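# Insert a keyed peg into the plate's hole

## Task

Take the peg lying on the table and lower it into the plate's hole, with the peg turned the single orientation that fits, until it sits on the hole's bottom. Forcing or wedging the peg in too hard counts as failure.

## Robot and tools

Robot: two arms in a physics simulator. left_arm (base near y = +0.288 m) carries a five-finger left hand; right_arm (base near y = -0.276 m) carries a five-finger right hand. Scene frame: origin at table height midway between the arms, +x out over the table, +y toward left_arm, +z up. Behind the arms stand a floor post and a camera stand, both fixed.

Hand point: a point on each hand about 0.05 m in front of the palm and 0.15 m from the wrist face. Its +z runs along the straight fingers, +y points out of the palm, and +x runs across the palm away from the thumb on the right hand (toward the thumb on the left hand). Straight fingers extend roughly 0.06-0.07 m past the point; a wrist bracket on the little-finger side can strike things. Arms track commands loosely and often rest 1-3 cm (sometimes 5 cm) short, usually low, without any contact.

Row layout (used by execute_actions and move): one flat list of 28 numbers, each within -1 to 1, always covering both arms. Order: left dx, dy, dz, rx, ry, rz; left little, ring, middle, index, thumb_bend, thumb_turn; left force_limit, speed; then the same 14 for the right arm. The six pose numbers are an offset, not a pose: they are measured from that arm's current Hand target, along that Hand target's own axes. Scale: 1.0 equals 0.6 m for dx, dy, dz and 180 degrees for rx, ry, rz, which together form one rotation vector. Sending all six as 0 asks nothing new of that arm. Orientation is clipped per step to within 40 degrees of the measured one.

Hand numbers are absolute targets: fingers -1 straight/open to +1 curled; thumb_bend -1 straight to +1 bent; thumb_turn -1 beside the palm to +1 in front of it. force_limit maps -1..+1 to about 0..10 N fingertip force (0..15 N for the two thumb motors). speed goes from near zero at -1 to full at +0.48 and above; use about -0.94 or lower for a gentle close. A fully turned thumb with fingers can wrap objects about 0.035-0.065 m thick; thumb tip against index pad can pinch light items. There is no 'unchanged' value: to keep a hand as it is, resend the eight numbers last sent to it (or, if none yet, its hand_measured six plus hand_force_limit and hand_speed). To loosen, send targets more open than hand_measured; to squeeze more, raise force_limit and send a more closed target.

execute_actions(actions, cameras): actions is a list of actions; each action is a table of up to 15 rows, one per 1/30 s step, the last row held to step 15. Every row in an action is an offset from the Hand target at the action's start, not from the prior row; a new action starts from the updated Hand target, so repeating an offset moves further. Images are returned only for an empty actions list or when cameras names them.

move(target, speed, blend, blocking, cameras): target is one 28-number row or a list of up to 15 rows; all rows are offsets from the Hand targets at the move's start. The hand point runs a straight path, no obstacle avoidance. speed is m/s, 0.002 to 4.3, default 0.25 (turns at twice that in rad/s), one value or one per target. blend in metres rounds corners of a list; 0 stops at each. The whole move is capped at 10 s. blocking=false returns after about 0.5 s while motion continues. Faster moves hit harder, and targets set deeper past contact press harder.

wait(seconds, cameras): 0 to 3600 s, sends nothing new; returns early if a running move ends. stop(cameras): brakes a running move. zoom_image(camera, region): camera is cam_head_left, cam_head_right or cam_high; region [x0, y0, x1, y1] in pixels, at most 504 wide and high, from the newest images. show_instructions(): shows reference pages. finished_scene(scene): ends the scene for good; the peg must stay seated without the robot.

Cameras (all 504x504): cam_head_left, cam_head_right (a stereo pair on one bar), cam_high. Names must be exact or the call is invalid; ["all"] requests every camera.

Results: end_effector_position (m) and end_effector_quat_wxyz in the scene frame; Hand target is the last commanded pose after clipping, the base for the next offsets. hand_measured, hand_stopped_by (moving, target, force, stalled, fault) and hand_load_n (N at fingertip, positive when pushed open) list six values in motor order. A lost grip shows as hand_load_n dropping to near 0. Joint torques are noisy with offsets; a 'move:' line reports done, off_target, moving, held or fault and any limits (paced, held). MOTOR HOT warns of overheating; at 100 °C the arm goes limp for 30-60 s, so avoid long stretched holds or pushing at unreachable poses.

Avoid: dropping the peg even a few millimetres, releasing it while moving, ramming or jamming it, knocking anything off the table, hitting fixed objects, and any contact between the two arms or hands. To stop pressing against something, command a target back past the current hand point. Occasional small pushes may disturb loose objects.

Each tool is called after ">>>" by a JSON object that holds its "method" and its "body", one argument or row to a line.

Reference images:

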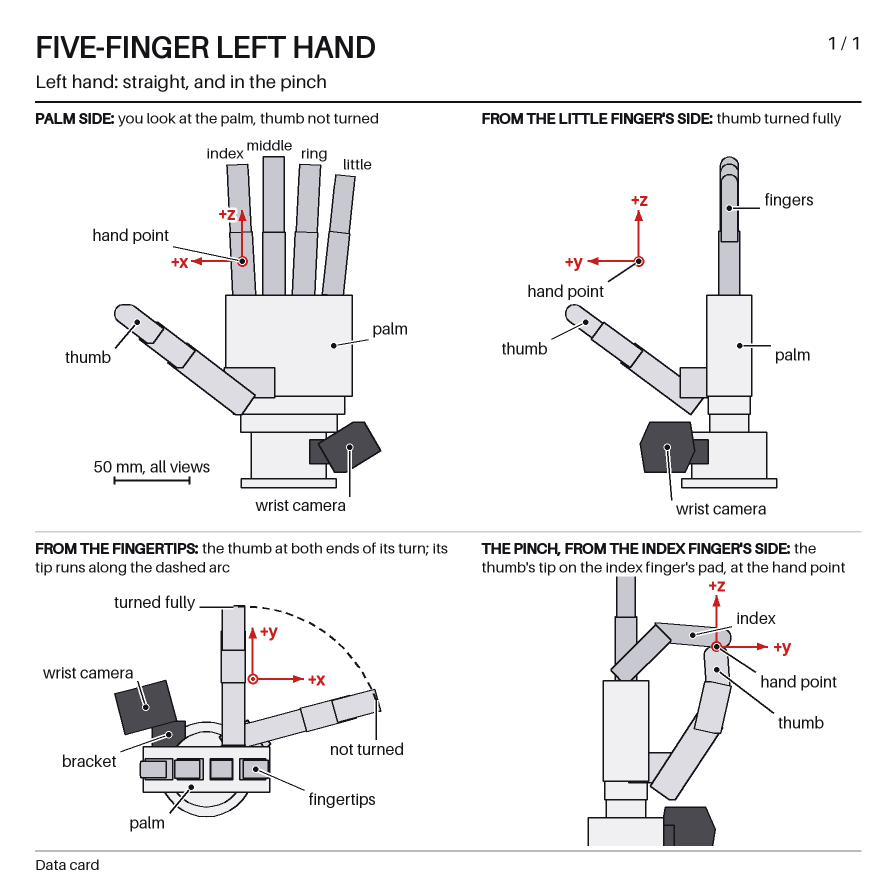

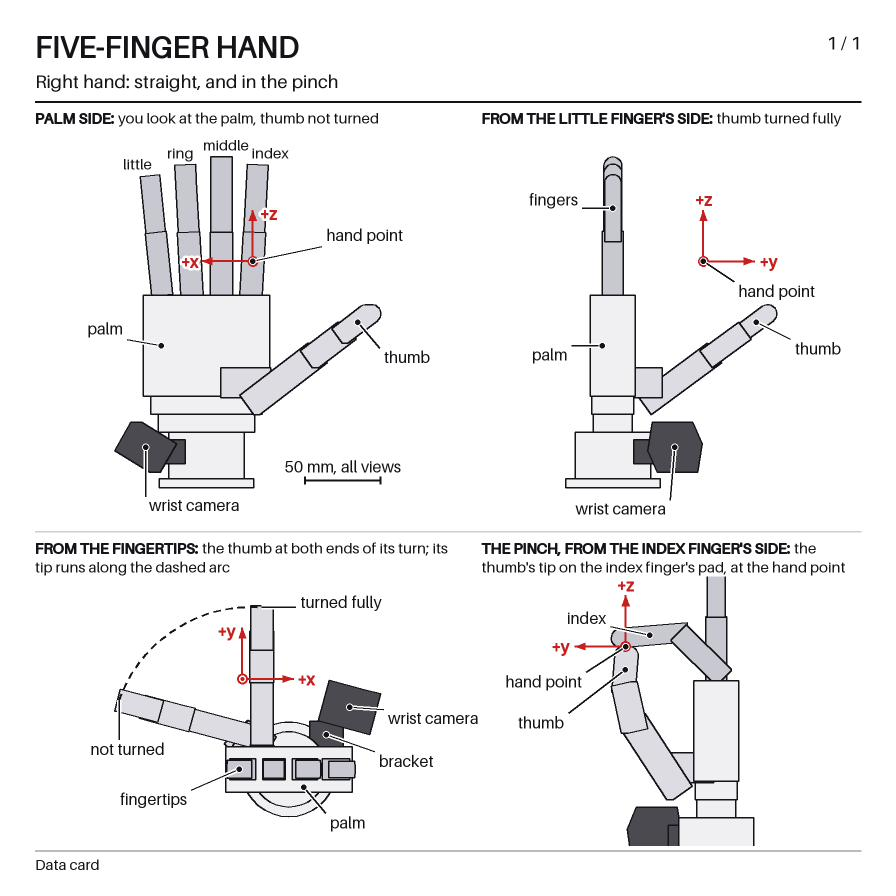

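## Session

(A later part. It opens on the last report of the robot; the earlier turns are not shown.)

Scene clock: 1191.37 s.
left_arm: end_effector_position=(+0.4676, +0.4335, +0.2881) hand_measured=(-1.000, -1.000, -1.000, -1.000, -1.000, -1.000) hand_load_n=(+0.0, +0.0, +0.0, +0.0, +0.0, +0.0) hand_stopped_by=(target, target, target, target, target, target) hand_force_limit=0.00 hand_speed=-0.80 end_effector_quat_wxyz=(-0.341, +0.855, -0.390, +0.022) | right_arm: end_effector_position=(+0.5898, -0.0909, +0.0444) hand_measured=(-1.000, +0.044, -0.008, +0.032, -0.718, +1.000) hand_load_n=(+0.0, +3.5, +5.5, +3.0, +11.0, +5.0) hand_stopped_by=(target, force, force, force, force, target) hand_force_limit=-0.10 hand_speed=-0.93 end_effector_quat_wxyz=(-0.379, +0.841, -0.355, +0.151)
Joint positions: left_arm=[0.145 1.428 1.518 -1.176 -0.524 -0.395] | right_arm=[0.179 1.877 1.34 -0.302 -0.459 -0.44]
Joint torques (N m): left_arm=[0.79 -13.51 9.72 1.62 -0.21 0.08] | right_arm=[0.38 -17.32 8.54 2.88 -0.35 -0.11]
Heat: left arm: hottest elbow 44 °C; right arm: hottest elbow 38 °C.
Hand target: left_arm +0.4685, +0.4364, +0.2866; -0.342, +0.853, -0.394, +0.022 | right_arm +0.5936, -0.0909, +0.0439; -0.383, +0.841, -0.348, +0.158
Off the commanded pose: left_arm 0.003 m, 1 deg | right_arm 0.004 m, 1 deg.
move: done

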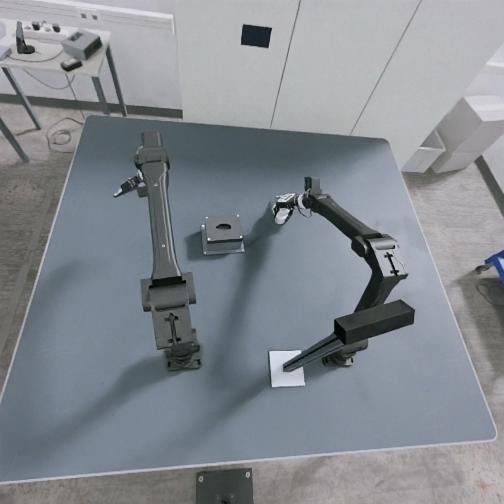

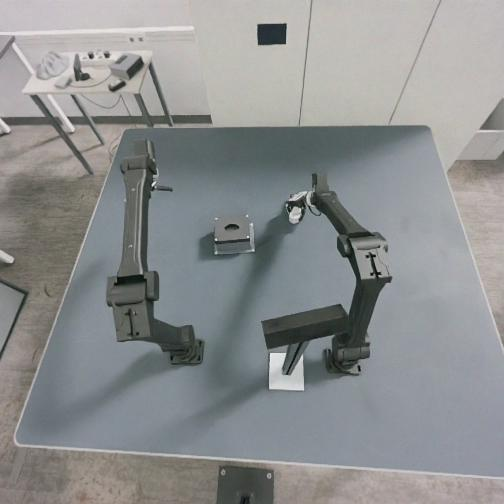

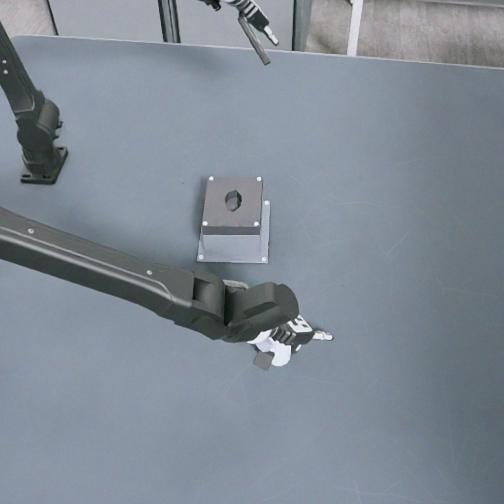

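>>> {"method": "move", "body": {
  "target": [0, 0, 0, 0, 0, 0, -1, -1, -1, -1, -1, -1, 0, -0.8, 0, 0, 0, 0, 0, 0, -1, 0.0, -0.04, 0.0, -0.8, 1, -0.1, -0.9]
}}

>>> {"method": "move", "body": {
  "target": [0, 0, 0, 0, 0, 0, -1, -1, -1, -1, -1, -1, 0, -0.8, 0, 0, 0, 0, 0, 0, -1, -0.4, -0.4, -0.4, -1, 1, -0.1, -0.7],
  "cameras": ["all"]
}}

>>> {"method": "zoom_image", "body": {
  "camera": "cam_high",
  "region": [230, 290, 350, 410]
}}

>>> {"method": "zoom_image", "body": {
  "camera": "cam_head_right",
  "region": [265, 180, 335, 250]
}}

>>> {"method": "zoom_image", "body": {
  "camera": "cam_head_left",
  "region": [250, 180, 320, 250]
}}

Scene clock: 1208.70 s.
left_arm: end_effector_position=(+0.4676, +0.4335, +0.2881) hand_measured=(-1.000, -1.000, -1.000, -1.000, -1.000, -1.000) hand_load_n=(+0.0, +0.0, +0.0, +0.0, +0.0, +0.0) hand_stopped_by=(target, target, target, target, target, target) hand_force_limit=0.00 hand_speed=-0.80 end_effector_quat_wxyz=(-0.341, +0.855, -0.390, +0.022) | right_arm: end_effector_position=(+0.5901, -0.0907, +0.0446) hand_measured=(-1.000, +0.000, -0.040, +0.000, -0.800, +1.000) hand_load_n=(+0.0, +0.0, +0.0, +0.0, +0.0, +0.0) hand_stopped_by=(target, target, target, target, target, target) hand_force_limit=-0.10 hand_speed=-0.90 end_effector_quat_wxyz=(-0.379, +0.841, -0.355, +0.152)
Joint positions: left_arm=[0.145 1.428 1.518 -1.176 -0.524 -0.395] | right_arm=[0.179 1.877 1.34 -0.301 -0.46 -0.44]
Joint torques (N m): left_arm=[0.67 -13.51 9.73 1.62 -0.21 0.08] | right_arm=[0.32 -17.26 8.58 2.45 -0.32 -0.11]
Heat: left arm: hottest elbow 44 °C; right arm: hottest elbow 38 °C.
Hand target: left_arm +0.4685, +0.4364, +0.2866; -0.342, +0.853, -0.394, +0.022 | right_arm +0.5935, -0.0909, +0.0439; -0.383, +0.841, -0.348, +0.158
Off the commanded pose: left_arm 0.003 m, 1 deg | right_arm 0.004 m, 1 deg.
move: done

Scene clock: 1209.47 s.
left_arm: end_effector_position=(+0.4676, +0.4335, +0.2881) hand_measured=(-1.000, -1.000, -1.000, -1.000, -1.000, -1.000) hand_load_n=(+0.0, +0.0, -0.5, +0.0, +0.0, +0.0) hand_stopped_by=(target, target, target, target, target, target) hand_force_limit=0.00 hand_speed=-0.80 end_effector_quat_wxyz=(-0.341, +0.855, -0.390, +0.022) | right_arm: end_effector_position=(+0.5912, -0.0900, +0.0455) hand_measured=(-1.000, -0.400, -0.400, -0.400, -1.000, +1.000) hand_load_n=(+0.0, +0.0, -0.5, -0.5, +0.0, +0.0) hand_stopped_by=(target, target, target, target, target, target) hand_force_limit=-0.10 hand_speed=-0.70 end_effector_quat_wxyz=(-0.382, +0.840, -0.353, +0.153)
Joint positions: left_arm=[0.145 1.428 1.518 -1.176 -0.524 -0.395] | right_arm=[0.179 1.877 1.34 -0.295 -0.463 -0.44]
Joint torques (N m): left_arm=[0.79 -13.51 9.72 1.62 -0.21 0.08] | right_arm=[0.26 -17.26 8.59 2.22 -0.23 -0.11]
Heat: left arm: hottest elbow 44 °C; right arm: hottest elbow 38 °C.
Hand target: left_arm +0.4685, +0.4364, +0.2866; -0.342, +0.853, -0.394, +0.022 | right_arm +0.5936, -0.0909, +0.0439; -0.383, +0.841, -0.348, +0.158
Off the commanded pose: left_arm 0.003 m, 1 deg | right_arm 0.003 m, 1 deg.
move: done

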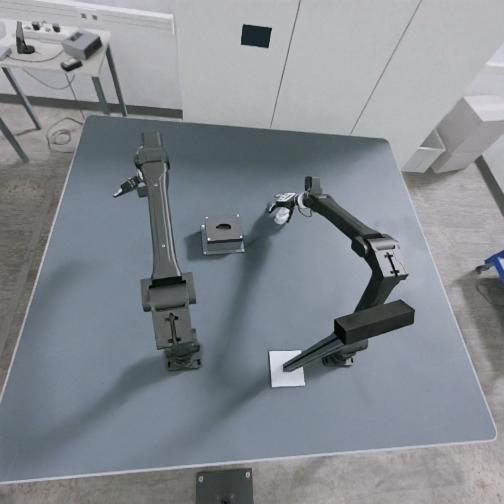

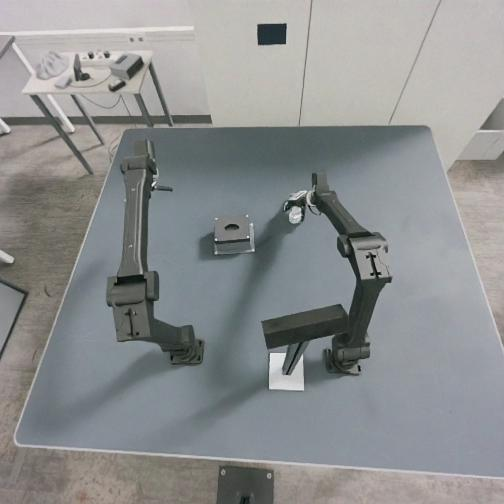

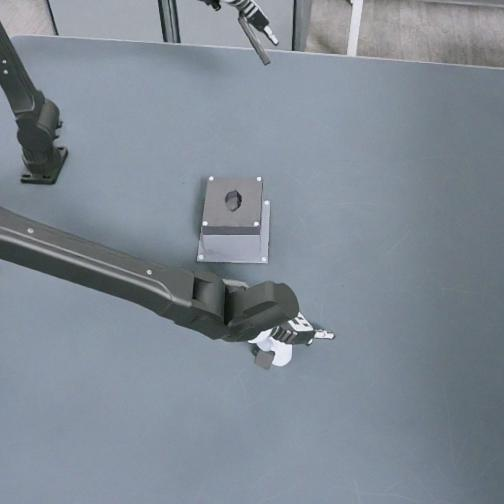

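Scaled by 4.200.

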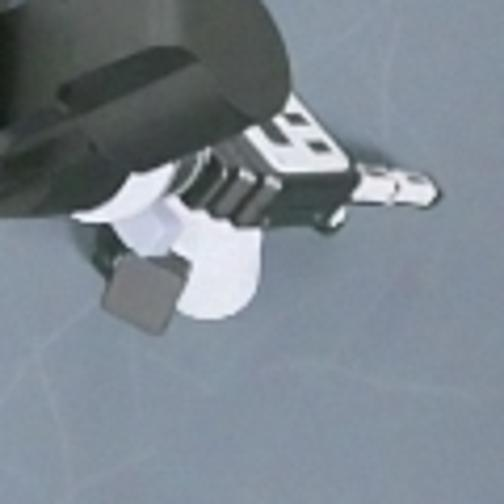

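Scaled by 7.200.

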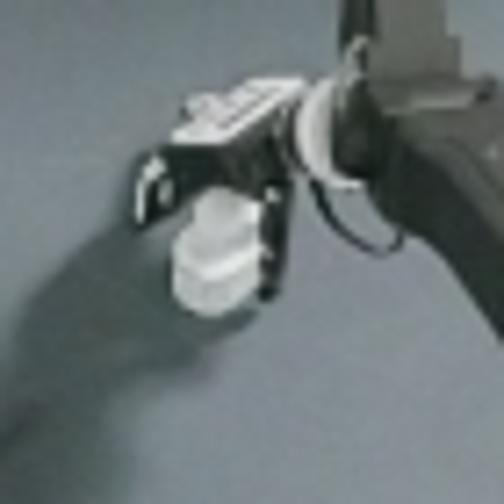

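Scaled by 7.200.

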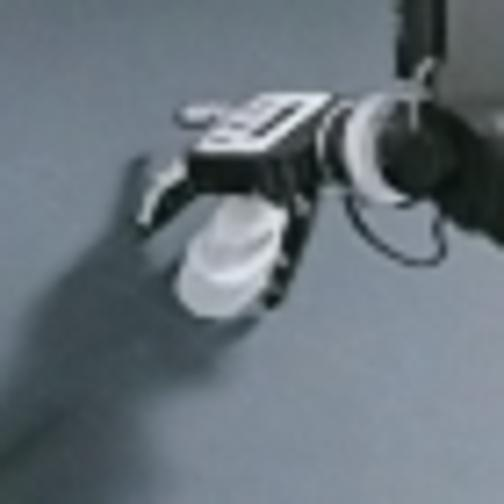

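>>> {"method": "move", "body": {
  "target": [
    [0, 0, 0, 0, 0, 0, -1, -1, -1, -1, -1, -1, 0, -0.8, 0, -0.1887, -0.164, 0, 0, 0, -1, -0.5, -0.5, -0.5, -1, 1, -0.1, -0.7],
    [0, 0, 0, 0, 0, 0, -1, -1, -1, -1, -1, -1, 0, -0.8, -0.0707, -0.1623, -0.3774, 0, 0, 0, -1, -0.5, -0.5, -0.5, -1, 1, -0.1, -0.7]
  ],
  "speed": [0.08, 0.2],
  "blend": [0.02, 0],
  "cameras": ["all"]
}}

Scene clock: 1220.13 s.
left_arm: end_effector_position=(+0.4676, +0.4335, +0.2881) hand_measured=(-1.000, -1.000, -1.000, -1.000, -1.000, -1.000) hand_load_n=(+0.0, +0.0, +0.0, +0.0, +0.0, +0.0) hand_stopped_by=(target, target, target, target, target, target) hand_force_limit=0.00 hand_speed=-0.80 end_effector_quat_wxyz=(-0.341, +0.855, -0.390, +0.022) | right_arm: end_effector_position=(+0.4907, -0.1330, +0.2615) hand_measured=(-1.000, -0.500, -0.500, -0.500, -1.000, +1.000) hand_load_n=(+0.0, -0.5, +0.0, +0.0, +0.0, -0.5) hand_stopped_by=(target, target, target, target, target, target) hand_force_limit=-0.10 hand_speed=-0.70 end_effector_quat_wxyz=(-0.382, +0.840, -0.353, +0.154)
Joint positions: left_arm=[0.145 1.428 1.518 -1.176 -0.524 -0.395] | right_arm=[0.121 1.45 1.392 -0.795 -0.502 -0.488]
Joint torques (N m): left_arm=[0.73 -13.51 9.73 1.62 -0.21 0.08] | right_arm=[-0.09 -13.8 9.87 1.39 -0.34 -0.11]
Heat: left arm: hottest elbow 44 °C; right arm: hottest elbow 38 °C.
Hand target: left_arm +0.4685, +0.4364, +0.2866; -0.342, +0.853, -0.394, +0.022 | right_arm +0.4881, -0.1369, +0.2661; -0.383, +0.841, -0.348, +0.158
Off the commanded pose: left_arm 0.003 m, 1 deg | right_arm 0.006 m, 1 deg.
move: done

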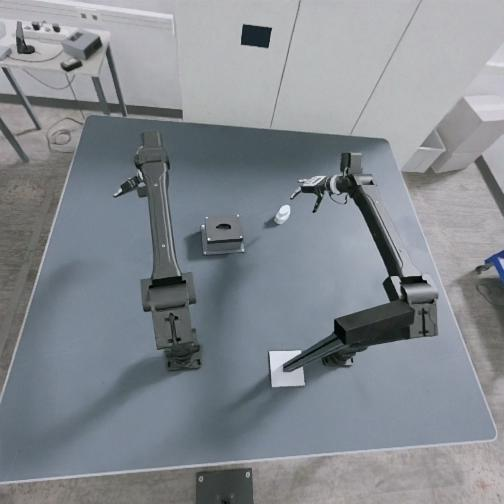

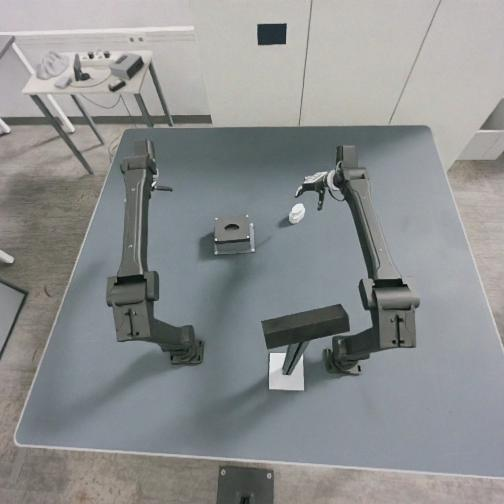

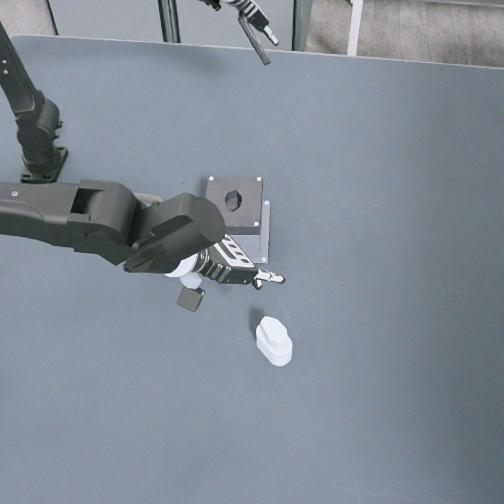

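>>> {"method": "zoom_image", "body": {
  "camera": "cam_high",
  "region": [245, 310, 305, 370]
}}

>>> {"method": "zoom_image", "body": {
  "camera": "cam_head_right",
  "region": [280, 195, 315, 230]
}}

>>> {"method": "zoom_image", "body": {
  "camera": "cam_head_left",
  "region": [265, 195, 300, 230]
}}

>>> {"method": "zoom_image", "body": {
  "camera": "cam_high",
  "region": [110, 170, 300, 360]
}}

Scaled by 8.400.

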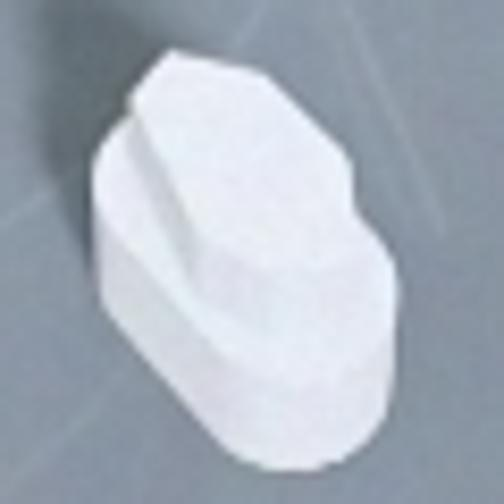

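Scaled by 14.400.

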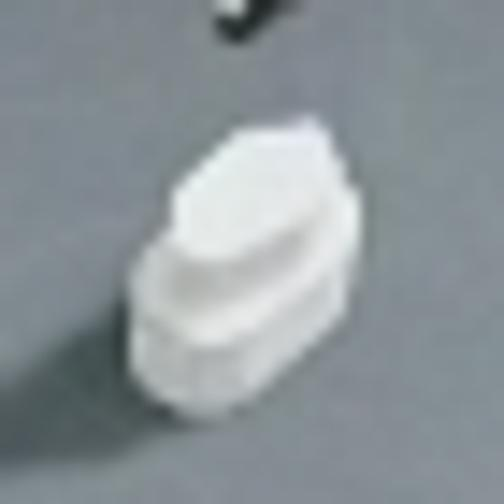

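Scaled by 14.400.

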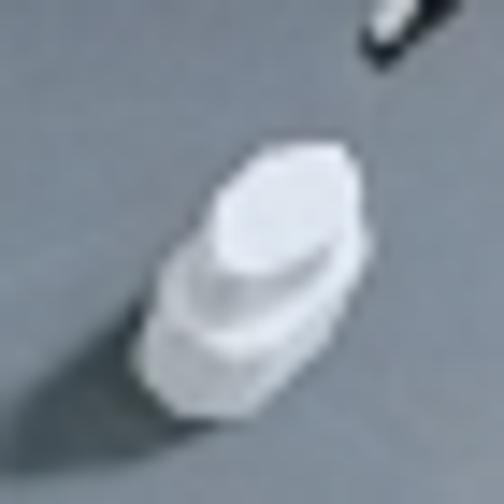

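Scaled by 2.653.

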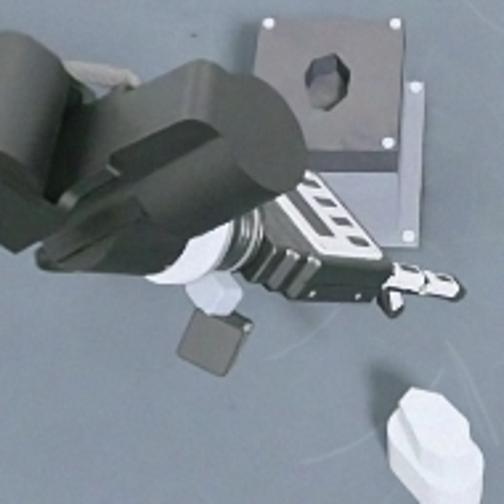

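>>> {"method": "move", "body": {
  "target": [0, 0, 0, 0, 0, 0, -1, -1, -1, -1, -1, -1, 0, -0.8, -0.0601, 0.0323, 0.2577, 0.0100, 0.2996, -0.3229, -1, -1, -0.5, -0.5, -1, 1, -0.1, -0.7],
  "speed": 0.2,
  "cameras": ["all"]
}}

>>> {"method": "zoom_image", "body": {
  "camera": "cam_high",
  "region": [150, 210, 310, 370]
}}

>>> {"method": "zoom_image", "body": {
  "camera": "cam_head_right",
  "region": [250, 160, 350, 260]
}}

>>> {"method": "zoom_image", "body": {
  "camera": "cam_head_left",
  "region": [240, 160, 340, 260]
}}

Scene clock: 1378.30 s.
left_arm: end_effector_position=(+0.4676, +0.4335, +0.2881) hand_measured=(-1.000, -1.000, -1.000, -1.000, -1.000, -1.000) hand_load_n=(+0.0, +0.0, +0.0, +0.0, +0.0, +0.0) hand_stopped_by=(target, target, target, target, target, target) hand_force_limit=0.00 hand_speed=-0.80 end_effector_quat_wxyz=(-0.341, +0.855, -0.390, +0.022) | right_arm: end_effector_position=(+0.5370, -0.0397, +0.1498) hand_measured=(-1.000, -1.000, -0.500, -0.500, -1.000, +1.000) hand_load_n=(+0.0, +0.0, +0.0, +0.0, +0.0, +0.5) hand_stopped_by=(target, target, target, target, target, target) hand_force_limit=-0.10 hand_speed=-0.70 end_effector_quat_wxyz=(-0.084, +0.739, -0.043, +0.667)
Joint positions: left_arm=[0.145 1.428 1.518 -1.176 -0.524 -0.395] | right_arm=[0.659 1.687 0.869 0.703 0.564 -1.326]
Joint torques (N m): left_arm=[0.67 -13.51 9.72 1.62 -0.21 0.07] | right_arm=[0.56 -13.16 7.21 3.04 0.26 -0.14]
Heat: left arm: hottest elbow 45 °C; right arm: hottest elbow 39 °C.
Hand target: left_arm +0.4685, +0.4364, +0.2866; -0.342, +0.853, -0.394, +0.022 | right_arm +0.5360, -0.0376, +0.1500; -0.082, +0.736, -0.039, +0.671
Off the commanded pose: left_arm 0.003 m, 1 deg | right_arm 0.002 m, 1 deg.
move: done

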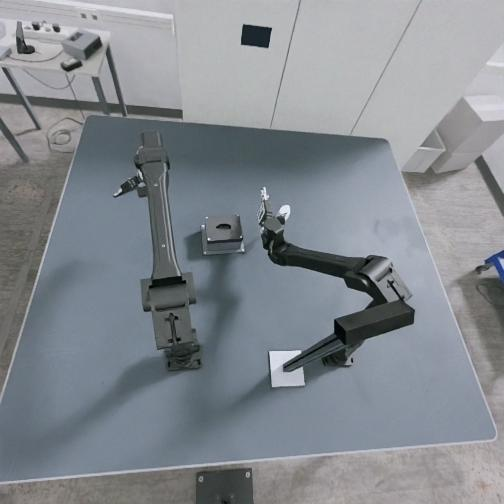

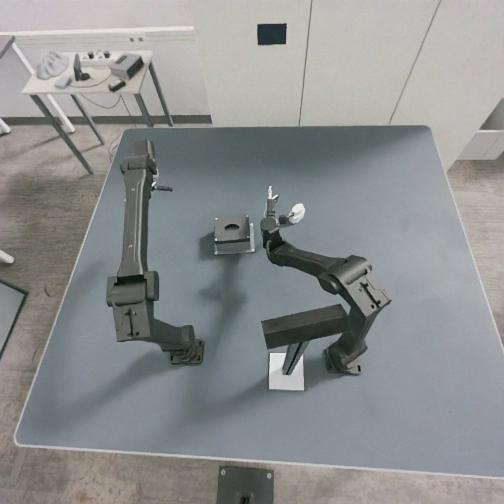

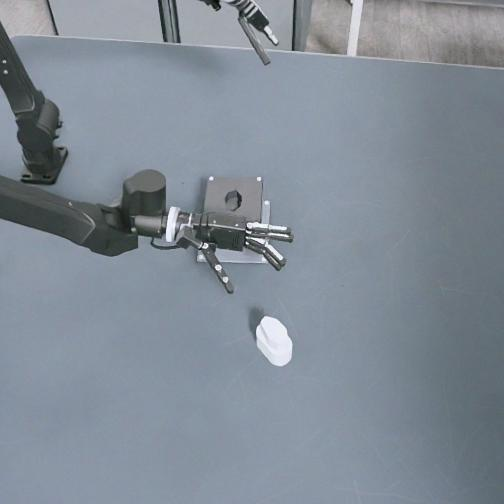

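Scaled by 3.150.

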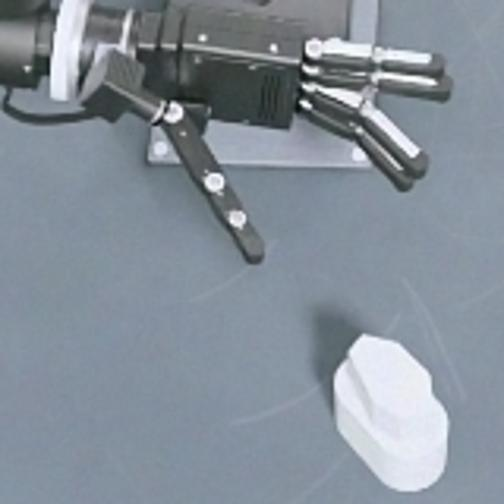

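Scaled by 5.040.

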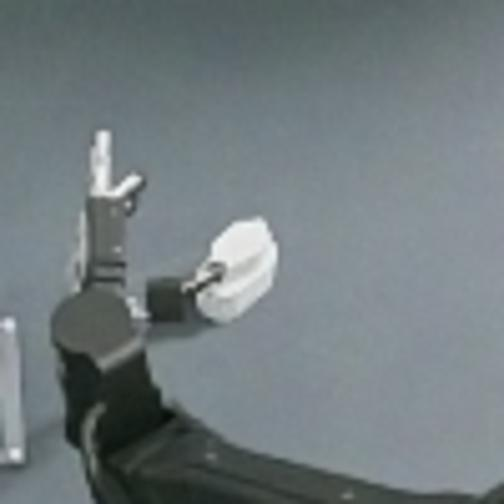

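Scaled by 5.040.

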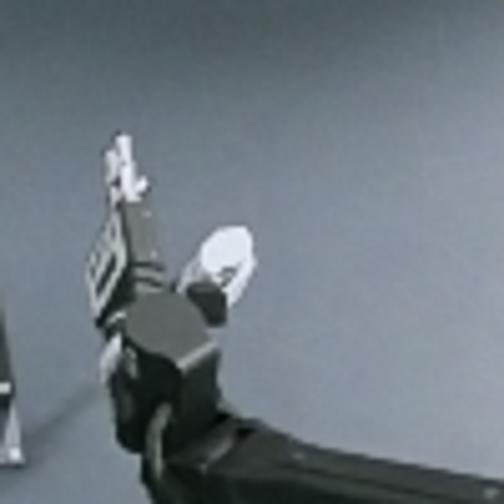

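>>> {"method": "move", "body": {
  "target": [0, 0, 0, 0, 0, 0, -1, -1, -1, -1, -1, -1, 0, -0.8, -0.154, 0.0327, 0.0185, 0, 0, 0, -1, -1, -0.5, -0.5, -1, 1, -0.1, -0.7],
  "speed": 0.1,
  "cameras": ["all"]
}}

>>> {"method": "zoom_image", "body": {
  "camera": "cam_high",
  "region": [150, 230, 310, 390]
}}

>>> {"method": "zoom_image", "body": {
  "camera": "cam_head_right",
  "region": [240, 170, 330, 260]
}}

Scene clock: 1398.50 s.
left_arm: end_effector_position=(+0.4676, +0.4335, +0.2881) hand_measured=(-1.000, -1.000, -1.000, -1.000, -1.000, -1.000) hand_load_n=(+0.0, +0.0, +0.0, +0.0, -0.5, -0.5) hand_stopped_by=(target, target, target, target, target, target) hand_force_limit=0.00 hand_speed=-0.80 end_effector_quat_wxyz=(-0.341, +0.855, -0.390, +0.022) | right_arm: end_effector_position=(+0.5376, -0.0389, +0.0521) hand_measured=(-1.000, -1.000, -0.500, -0.500, -1.000, +1.000) hand_load_n=(+0.0, +0.0, +0.0, +0.0, +0.0, +0.0) hand_stopped_by=(target, target, target, target, target, target) hand_force_limit=-0.10 hand_speed=-0.70 end_effector_quat_wxyz=(-0.083, +0.741, -0.041, +0.666)
Joint positions: left_arm=[0.145 1.428 1.518 -1.176 -0.524 -0.395] | right_arm=[0.659 1.928 0.84 0.969 0.562 -1.328]
Joint torques (N m): left_arm=[0.73 -13.51 9.72 1.63 -0.21 0.08] | right_arm=[0.09 -14.62 5.34 2.89 0.02 -0.17]
Heat: left arm: hottest elbow 45 °C; right arm: hottest elbow 38 °C.
Hand target: left_arm +0.4685, +0.4364, +0.2866; -0.342, +0.853, -0.394, +0.022 | right_arm +0.5391, -0.0407, +0.0549; -0.082, +0.736, -0.039, +0.671
Off the commanded pose: left_arm 0.003 m, 1 deg | right_arm 0.004 m, 1 deg.
move: done

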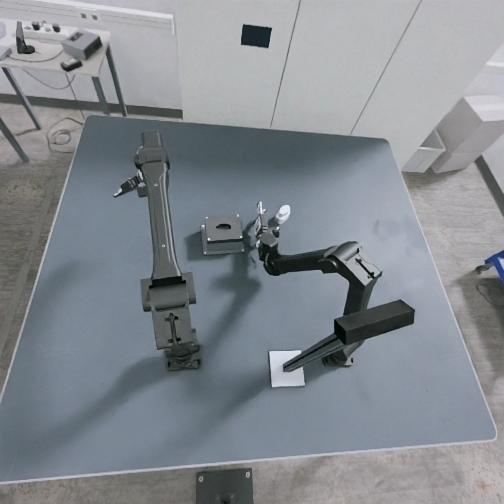

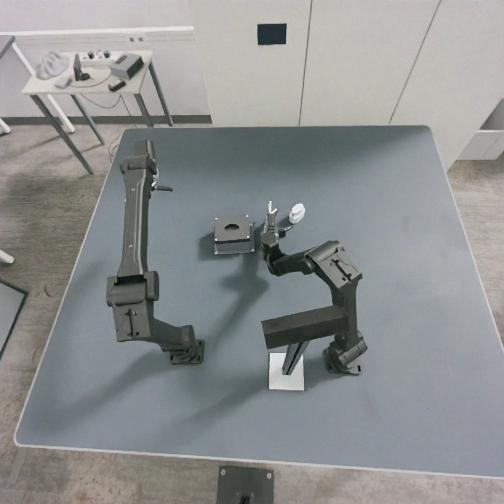

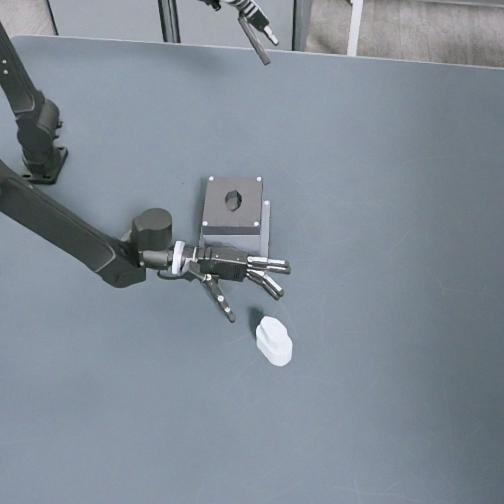

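Scaled by 3.150.

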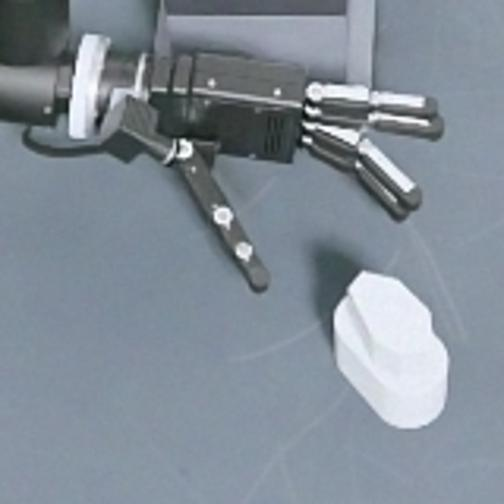

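Scaled by 5.600.

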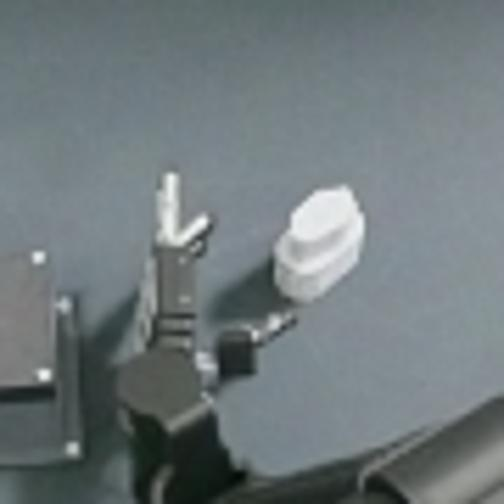

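>>> {"method": "move", "body": {
  "target": [0, 0, 0, 0, 0, 0, -1, -1, -1, -1, -1, -1, 0, -0.8, -0.0294, 0.0052, 0.0026, 0, 0, 0, -1, -1, -0.5, -0.5, -1, 1, -0.1, -0.7],
  "speed": 0.05
}}

Scene clock: 1425.00 s.
left_arm: end_effector_position=(+0.4676, +0.4335, +0.2881) hand_measured=(-1.000, -1.000, -1.000, -1.000, -1.000, -1.000) hand_load_n=(+0.0, +0.0, +0.0, +0.0, -0.5, +0.0) hand_stopped_by=(target, target, target, target, target, target) hand_force_limit=0.00 hand_speed=-0.80 end_effector_quat_wxyz=(-0.341, +0.855, -0.390, +0.022) | right_arm: end_effector_position=(+0.5369, -0.0393, +0.0342) hand_measured=(-1.000, -1.000, -0.500, -0.500, -1.000, +1.000) hand_load_n=(+0.0, +0.0, +0.0, +0.0, +0.0, +0.0) hand_stopped_by=(target, target, target, target, target, target) hand_force_limit=-0.10 hand_speed=-0.70 end_effector_quat_wxyz=(-0.083, +0.741, -0.041, +0.665)
Joint positions: left_arm=[0.145 1.428 1.518 -1.176 -0.524 -0.395] | right_arm=[0.659 1.976 0.84 1.016 0.562 -1.328]
Joint torques (N m): left_arm=[0.73 -13.45 9.72 1.62 -0.21 0.08] | right_arm=[0.09 -14.68 5.19 2.93 0.02 -0.18]
Heat: left arm: hottest elbow 45 °C; right arm: hottest elbow 37 °C.
Hand target: left_arm +0.4685, +0.4364, +0.2866; -0.342, +0.853, -0.394, +0.022 | right_arm +0.5391, -0.0407, +0.0371; -0.082, +0.736, -0.039, +0.671
Off the commanded pose: left_arm 0.003 m, 1 deg | right_arm 0.004 m, 1 deg.
move: done

>>> {"method": "move", "body": {
  "target": [0, 0, 0, 0, 0, 0, -1, -1, -1, -1, -1, -1, 0, -0.8, 0.0142, 0.056, 0.0483, 0, 0, 0, -1, -1, -0.5, -0.5, -1, 1, -0.1, -0.7],
  "speed": 0.05,
  "cameras": ["all"]
}}

>>> {"method": "zoom_image", "body": {
  "camera": "cam_high",
  "region": [190, 260, 310, 380]
}}

>>> {"method": "zoom_image", "body": {
  "camera": "cam_head_right",
  "region": [260, 180, 330, 250]
}}

Scene clock: 1436.40 s.
left_arm: end_effector_position=(+0.4676, +0.4335, +0.2881) hand_measured=(-1.000, -1.000, -1.000, -1.000, -1.000, -1.000) hand_load_n=(+0.0, +0.0, +0.0, +0.0, +0.0, +0.0) hand_stopped_by=(target, target, target, target, target, target) hand_force_limit=0.00 hand_speed=-0.80 end_effector_quat_wxyz=(-0.341, +0.855, -0.390, +0.022) | right_arm: end_effector_position=(+0.5601, -0.0755, +0.0294) hand_measured=(-1.000, -1.000, -0.500, -0.500, -1.000, +1.000) hand_load_n=(+0.0, +0.0, +0.0, +0.0, +0.0, +0.0) hand_stopped_by=(target, target, target, target, target, target) hand_force_limit=-0.10 hand_speed=-0.70 end_effector_quat_wxyz=(-0.081, +0.745, -0.039, +0.661)
Joint positions: left_arm=[0.145 1.428 1.518 -1.176 -0.524 -0.395] | right_arm=[0.567 1.982 0.84 1.016 0.469 -1.339]
Joint torques (N m): left_arm=[0.73 -13.51 9.72 1.62 -0.21 0.07] | right_arm=[0.15 -14.33 7.35 2.73 0.02 -0.2]
Heat: left arm: hottest elbow 45 °C; right arm: hottest elbow 36 °C.
Hand target: left_arm +0.4685, +0.4364, +0.2866; -0.342, +0.853, -0.394, +0.022 | right_arm +0.5706, -0.0733, +0.0372; -0.082, +0.736, -0.039, +0.671
Off the commanded pose: left_arm 0.003 m, 1 deg | right_arm 0.013 m, 1 deg.
move: off_target (right_arm)

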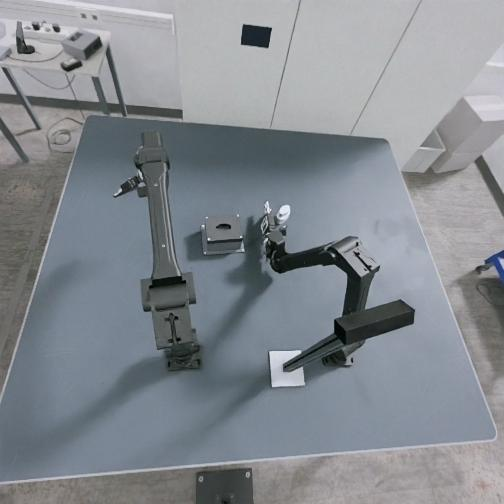

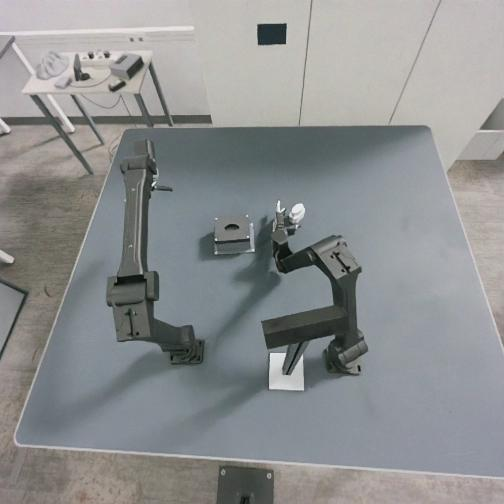

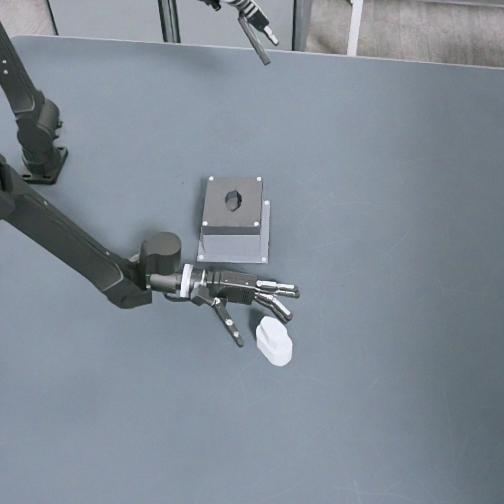

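Scaled by 4.200.

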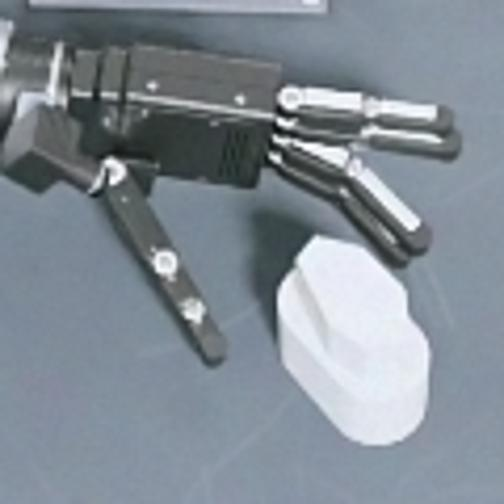

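Scaled by 7.200.

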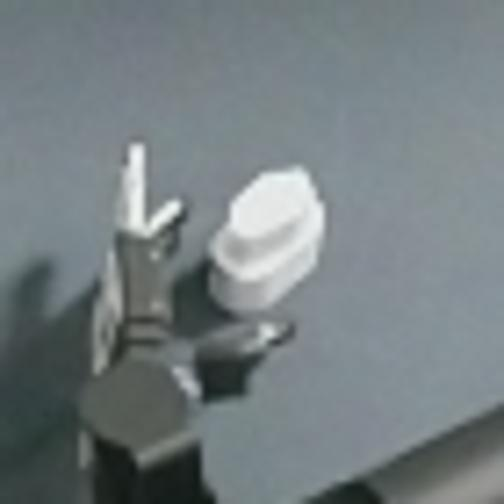

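>>> {"method": "move", "body": {
  "target": [0, 0, 0, 0, 0, 0, -1, -1, -1, -1, -1, -1, 0, -0.8, 0.022, 0.035, 0.0285, 0, 0, 0, -1, -1, -0.5, -0.5, -1, 1, -0.1, -0.7],
  "speed": 0.04,
  "cameras": ["all"]
}}

>>> {"method": "zoom_image", "body": {
  "camera": "cam_high",
  "region": [190, 260, 310, 380]
}}

>>> {"method": "zoom_image", "body": {
  "camera": "cam_head_right",
  "region": [260, 180, 330, 250]
}}

Scene clock: 1479.23 s.
left_arm: end_effector_position=(+0.4676, +0.4335, +0.2881) hand_measured=(-1.000, -1.000, -1.000, -1.000, -1.000, -1.000) hand_load_n=(+0.0, +0.0, +0.0, +0.0, -0.5, +0.0) hand_stopped_by=(target, target, target, target, target, target) hand_force_limit=0.00 hand_speed=-0.80 end_effector_quat_wxyz=(-0.341, +0.855, -0.390, +0.022) | right_arm: end_effector_position=(+0.5747, -0.0981, +0.0291) hand_measured=(-1.000, -1.000, -0.500, -0.500, -1.000, +1.000) hand_load_n=(+0.0, +0.0, +0.0, +0.0, +0.0, +0.0) hand_stopped_by=(target, target, target, target, target, target) hand_force_limit=-0.10 hand_speed=-0.70 end_effector_quat_wxyz=(-0.081, +0.747, -0.039, +0.659)
Joint positions: left_arm=[0.145 1.428 1.518 -1.176 -0.524 -0.395] | right_arm=[0.509 1.982 0.846 1.007 0.41 -1.345]
Joint torques (N m): left_arm=[0.73 -13.51 9.72 1.62 -0.21 0.08] | right_arm=[-0.03 -15.5 8.39 1.98 0.01 -0.18]
Heat: left arm: hottest elbow 45 °C; right arm: hottest elbow 36 °C.
Hand target: left_arm +0.4685, +0.4364, +0.2866; -0.342, +0.853, -0.394, +0.022 | right_arm +0.5899, -0.0950, +0.0449; -0.082, +0.736, -0.039, +0.671
Off the commanded pose: left_arm 0.003 m, 1 deg | right_arm 0.022 m, 2 deg.
move: off_target (right_arm)

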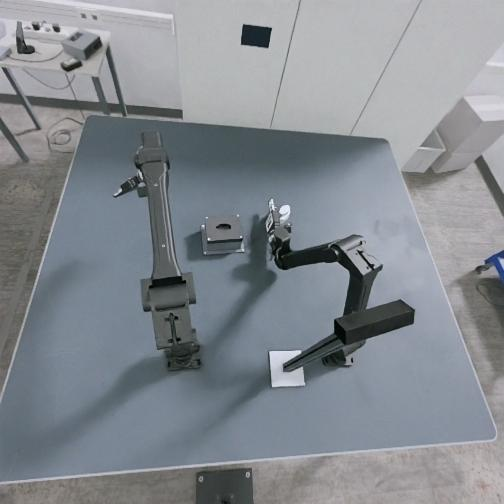

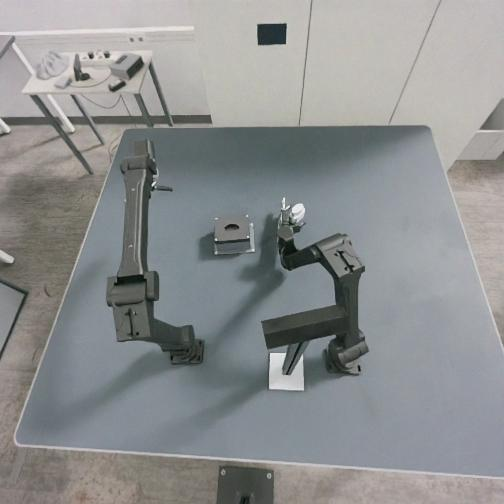

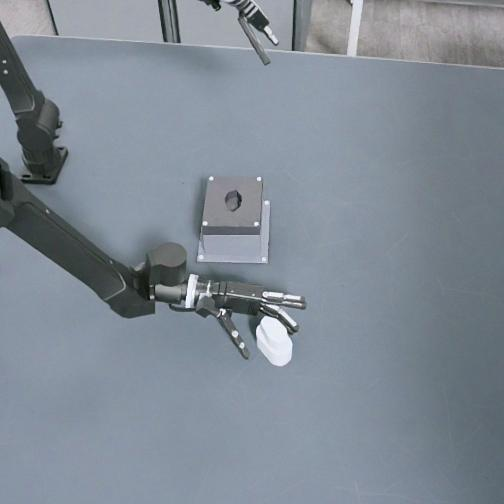

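Scaled by 4.200.

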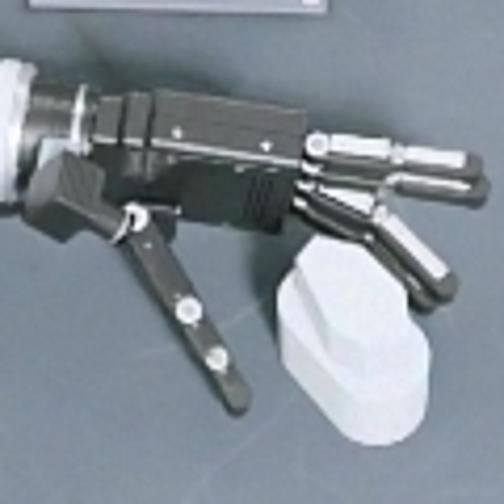

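Scaled by 7.200.

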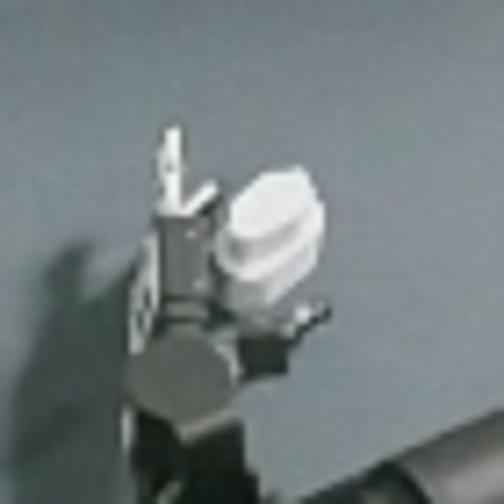

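>>> {"method": "move", "body": {
  "target": [0, 0, 0, 0, 0, 0, -1, -1, -1, -1, -1, -1, 0, -0.8, 0, 0, 0, 0, 0, 0, -1, -1, -0.28, -0.28, -1, 1, -0.8, -0.9]
}}

>>> {"method": "move", "body": {
  "target": [0, 0, 0, 0, 0, 0, -1, -1, -1, -1, -1, -1, 0, -0.8, 0, 0, 0, 0, 0, 0, -1, -1, -0.28, -0.28, -0.1, 1, -0.8, -0.93],
  "cameras": ["all"]
}}

>>> {"method": "zoom_image", "body": {
  "camera": "cam_high",
  "region": [190, 260, 310, 380]
}}

Scene clock: 1508.93 s.
left_arm: end_effector_position=(+0.4676, +0.4335, +0.2881) hand_measured=(-1.000, -1.000, -1.000, -1.000, -1.000, -1.000) hand_load_n=(+0.0, +0.0, +0.0, +0.5, +0.0, +0.0) hand_stopped_by=(target, target, target, target, target, target) hand_force_limit=0.00 hand_speed=-0.80 end_effector_quat_wxyz=(-0.341, +0.855, -0.390, +0.022) | right_arm: end_effector_position=(+0.5747, -0.0982, +0.0290) hand_measured=(-1.000, -1.000, -0.280, -0.280, -1.000, +1.000) hand_load_n=(+0.0, +0.0, +0.0, +0.0, +0.0, +0.0) hand_stopped_by=(target, target, target, target, target, target) hand_force_limit=-0.80 hand_speed=-0.90 end_effector_quat_wxyz=(-0.081, +0.747, -0.039, +0.659)
Joint positions: left_arm=[0.145 1.428 1.518 -1.176 -0.524 -0.395] | right_arm=[0.509 1.982 0.846 1.007 0.41 -1.346]
Joint torques (N m): left_arm=[0.73 -13.51 9.73 1.62 -0.21 0.08] | right_arm=[-0.09 -15.5 8.39 1.99 0.01 -0.18]
Heat: left arm: hottest elbow 45 °C; right arm: hottest elbow 37 °C.
Hand target: left_arm +0.4685, +0.4364, +0.2866; -0.342, +0.853, -0.394, +0.022 | right_arm +0.5898, -0.0950, +0.0449; -0.082, +0.736, -0.039, +0.671
Off the commanded pose: left_arm 0.003 m, 1 deg | right_arm 0.022 m, 2 deg.
move: done

Scene clock: 1513.93 s.
left_arm: end_effector_position=(+0.4676, +0.4335, +0.2881) hand_measured=(-1.000, -1.000, -1.000, -1.000, -1.000, -1.000) hand_load_n=(+0.0, -0.5, +0.0, +0.0, +0.0, -0.5) hand_stopped_by=(target, target, target, target, target, target) hand_force_limit=0.00 hand_speed=-0.80 end_effector_quat_wxyz=(-0.341, +0.855, -0.390, +0.022) | right_arm: end_effector_position=(+0.5747, -0.0982, +0.0290) hand_measured=(-1.000, -1.000, -0.280, -0.280, -0.502, +1.000) hand_load_n=(+0.0, +0.0, +0.0, +0.0, +0.0, +0.0) hand_stopped_by=(target, target, target, target, moving, target) hand_force_limit=-0.80 hand_speed=-0.93 end_effector_quat_wxyz=(-0.081, +0.747, -0.039, +0.659)
Joint positions: left_arm=[0.145 1.428 1.518 -1.176 -0.524 -0.395] | right_arm=[0.509 1.982 0.846 1.007 0.41 -1.346]
Joint torques (N m): left_arm=[0.73 -13.45 9.7 1.62 -0.21 0.07] | right_arm=[-0.15 -15.44 8.38 1.99 0.01 -0.18]
Heat: left arm: hottest elbow 45 °C; right arm: hottest elbow 37 °C.
Hand target: left_arm +0.4685, +0.4364, +0.2866; -0.342, +0.853, -0.394, +0.022 | right_arm +0.5898, -0.0950, +0.0449; -0.082, +0.736, -0.039, +0.671
Off the commanded pose: left_arm 0.003 m, 1 deg | right_arm 0.022 m, 2 deg.
move: moving (right_arm; no rest 5 s after the move's start)

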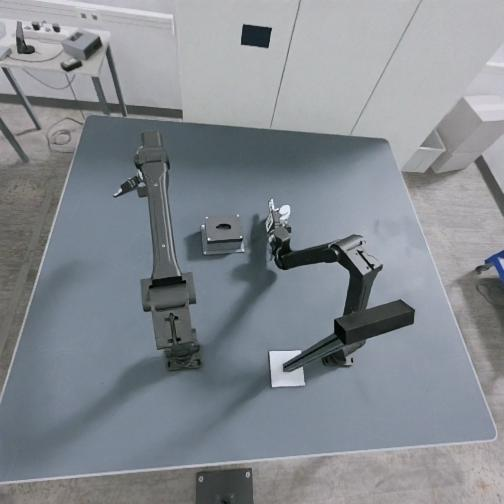

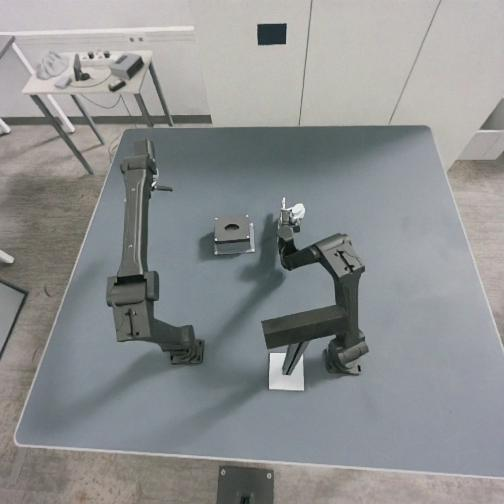

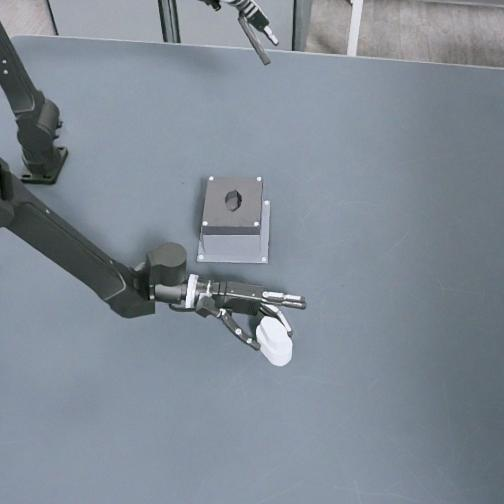

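Scaled by 4.200.

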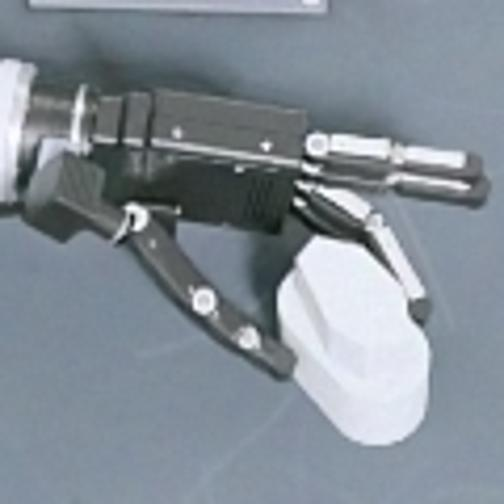

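>>> {"method": "wait", "body": {
  "seconds": 3
}}

Scene clock: 1519.10 s.
left_arm: end_effector_position=(+0.4676, +0.4335, +0.2881) hand_measured=(-1.000, -1.000, -1.000, -1.000, -1.000, -1.000) hand_load_n=(-0.5, +0.0, +0.0, -0.5, +0.0, -0.5) hand_stopped_by=(target, target, target, target, target, target) hand_force_limit=0.00 hand_speed=-0.80 end_effector_quat_wxyz=(-0.341, +0.855, -0.390, +0.022) | right_arm: end_effector_position=(+0.5747, -0.0982, +0.0290) hand_measured=(-1.000, -1.000, -0.280, -0.280, -0.352, +1.000) hand_load_n=(+0.0, +0.0, +2.0, +0.5, +1.5, +0.5) hand_stopped_by=(target, target, target, target, force, target) hand_force_limit=-0.80 hand_speed=-0.93 end_effector_quat_wxyz=(-0.081, +0.747, -0.039, +0.659)
Joint positions: left_arm=[0.145 1.428 1.518 -1.176 -0.524 -0.395] | right_arm=[0.509 1.982 0.846 1.007 0.41 -1.346]
Joint torques (N m): left_arm=[0.73 -13.45 9.72 1.63 -0.21 0.08] | right_arm=[-0.09 -15.44 8.4 1.99 0.01 -0.18]
Heat: left arm: hottest elbow 45 °C; right arm: hottest elbow 37 °C.
Hand target: left_arm +0.4685, +0.4364, +0.2866; -0.342, +0.853, -0.394, +0.022 | right_arm +0.5898, -0.0950, +0.0449; -0.082, +0.736, -0.039, +0.671
Off the commanded pose: left_arm 0.003 m, 1 deg | right_arm 0.022 m, 2 deg.
wait: 3.00 s; at rest from the start


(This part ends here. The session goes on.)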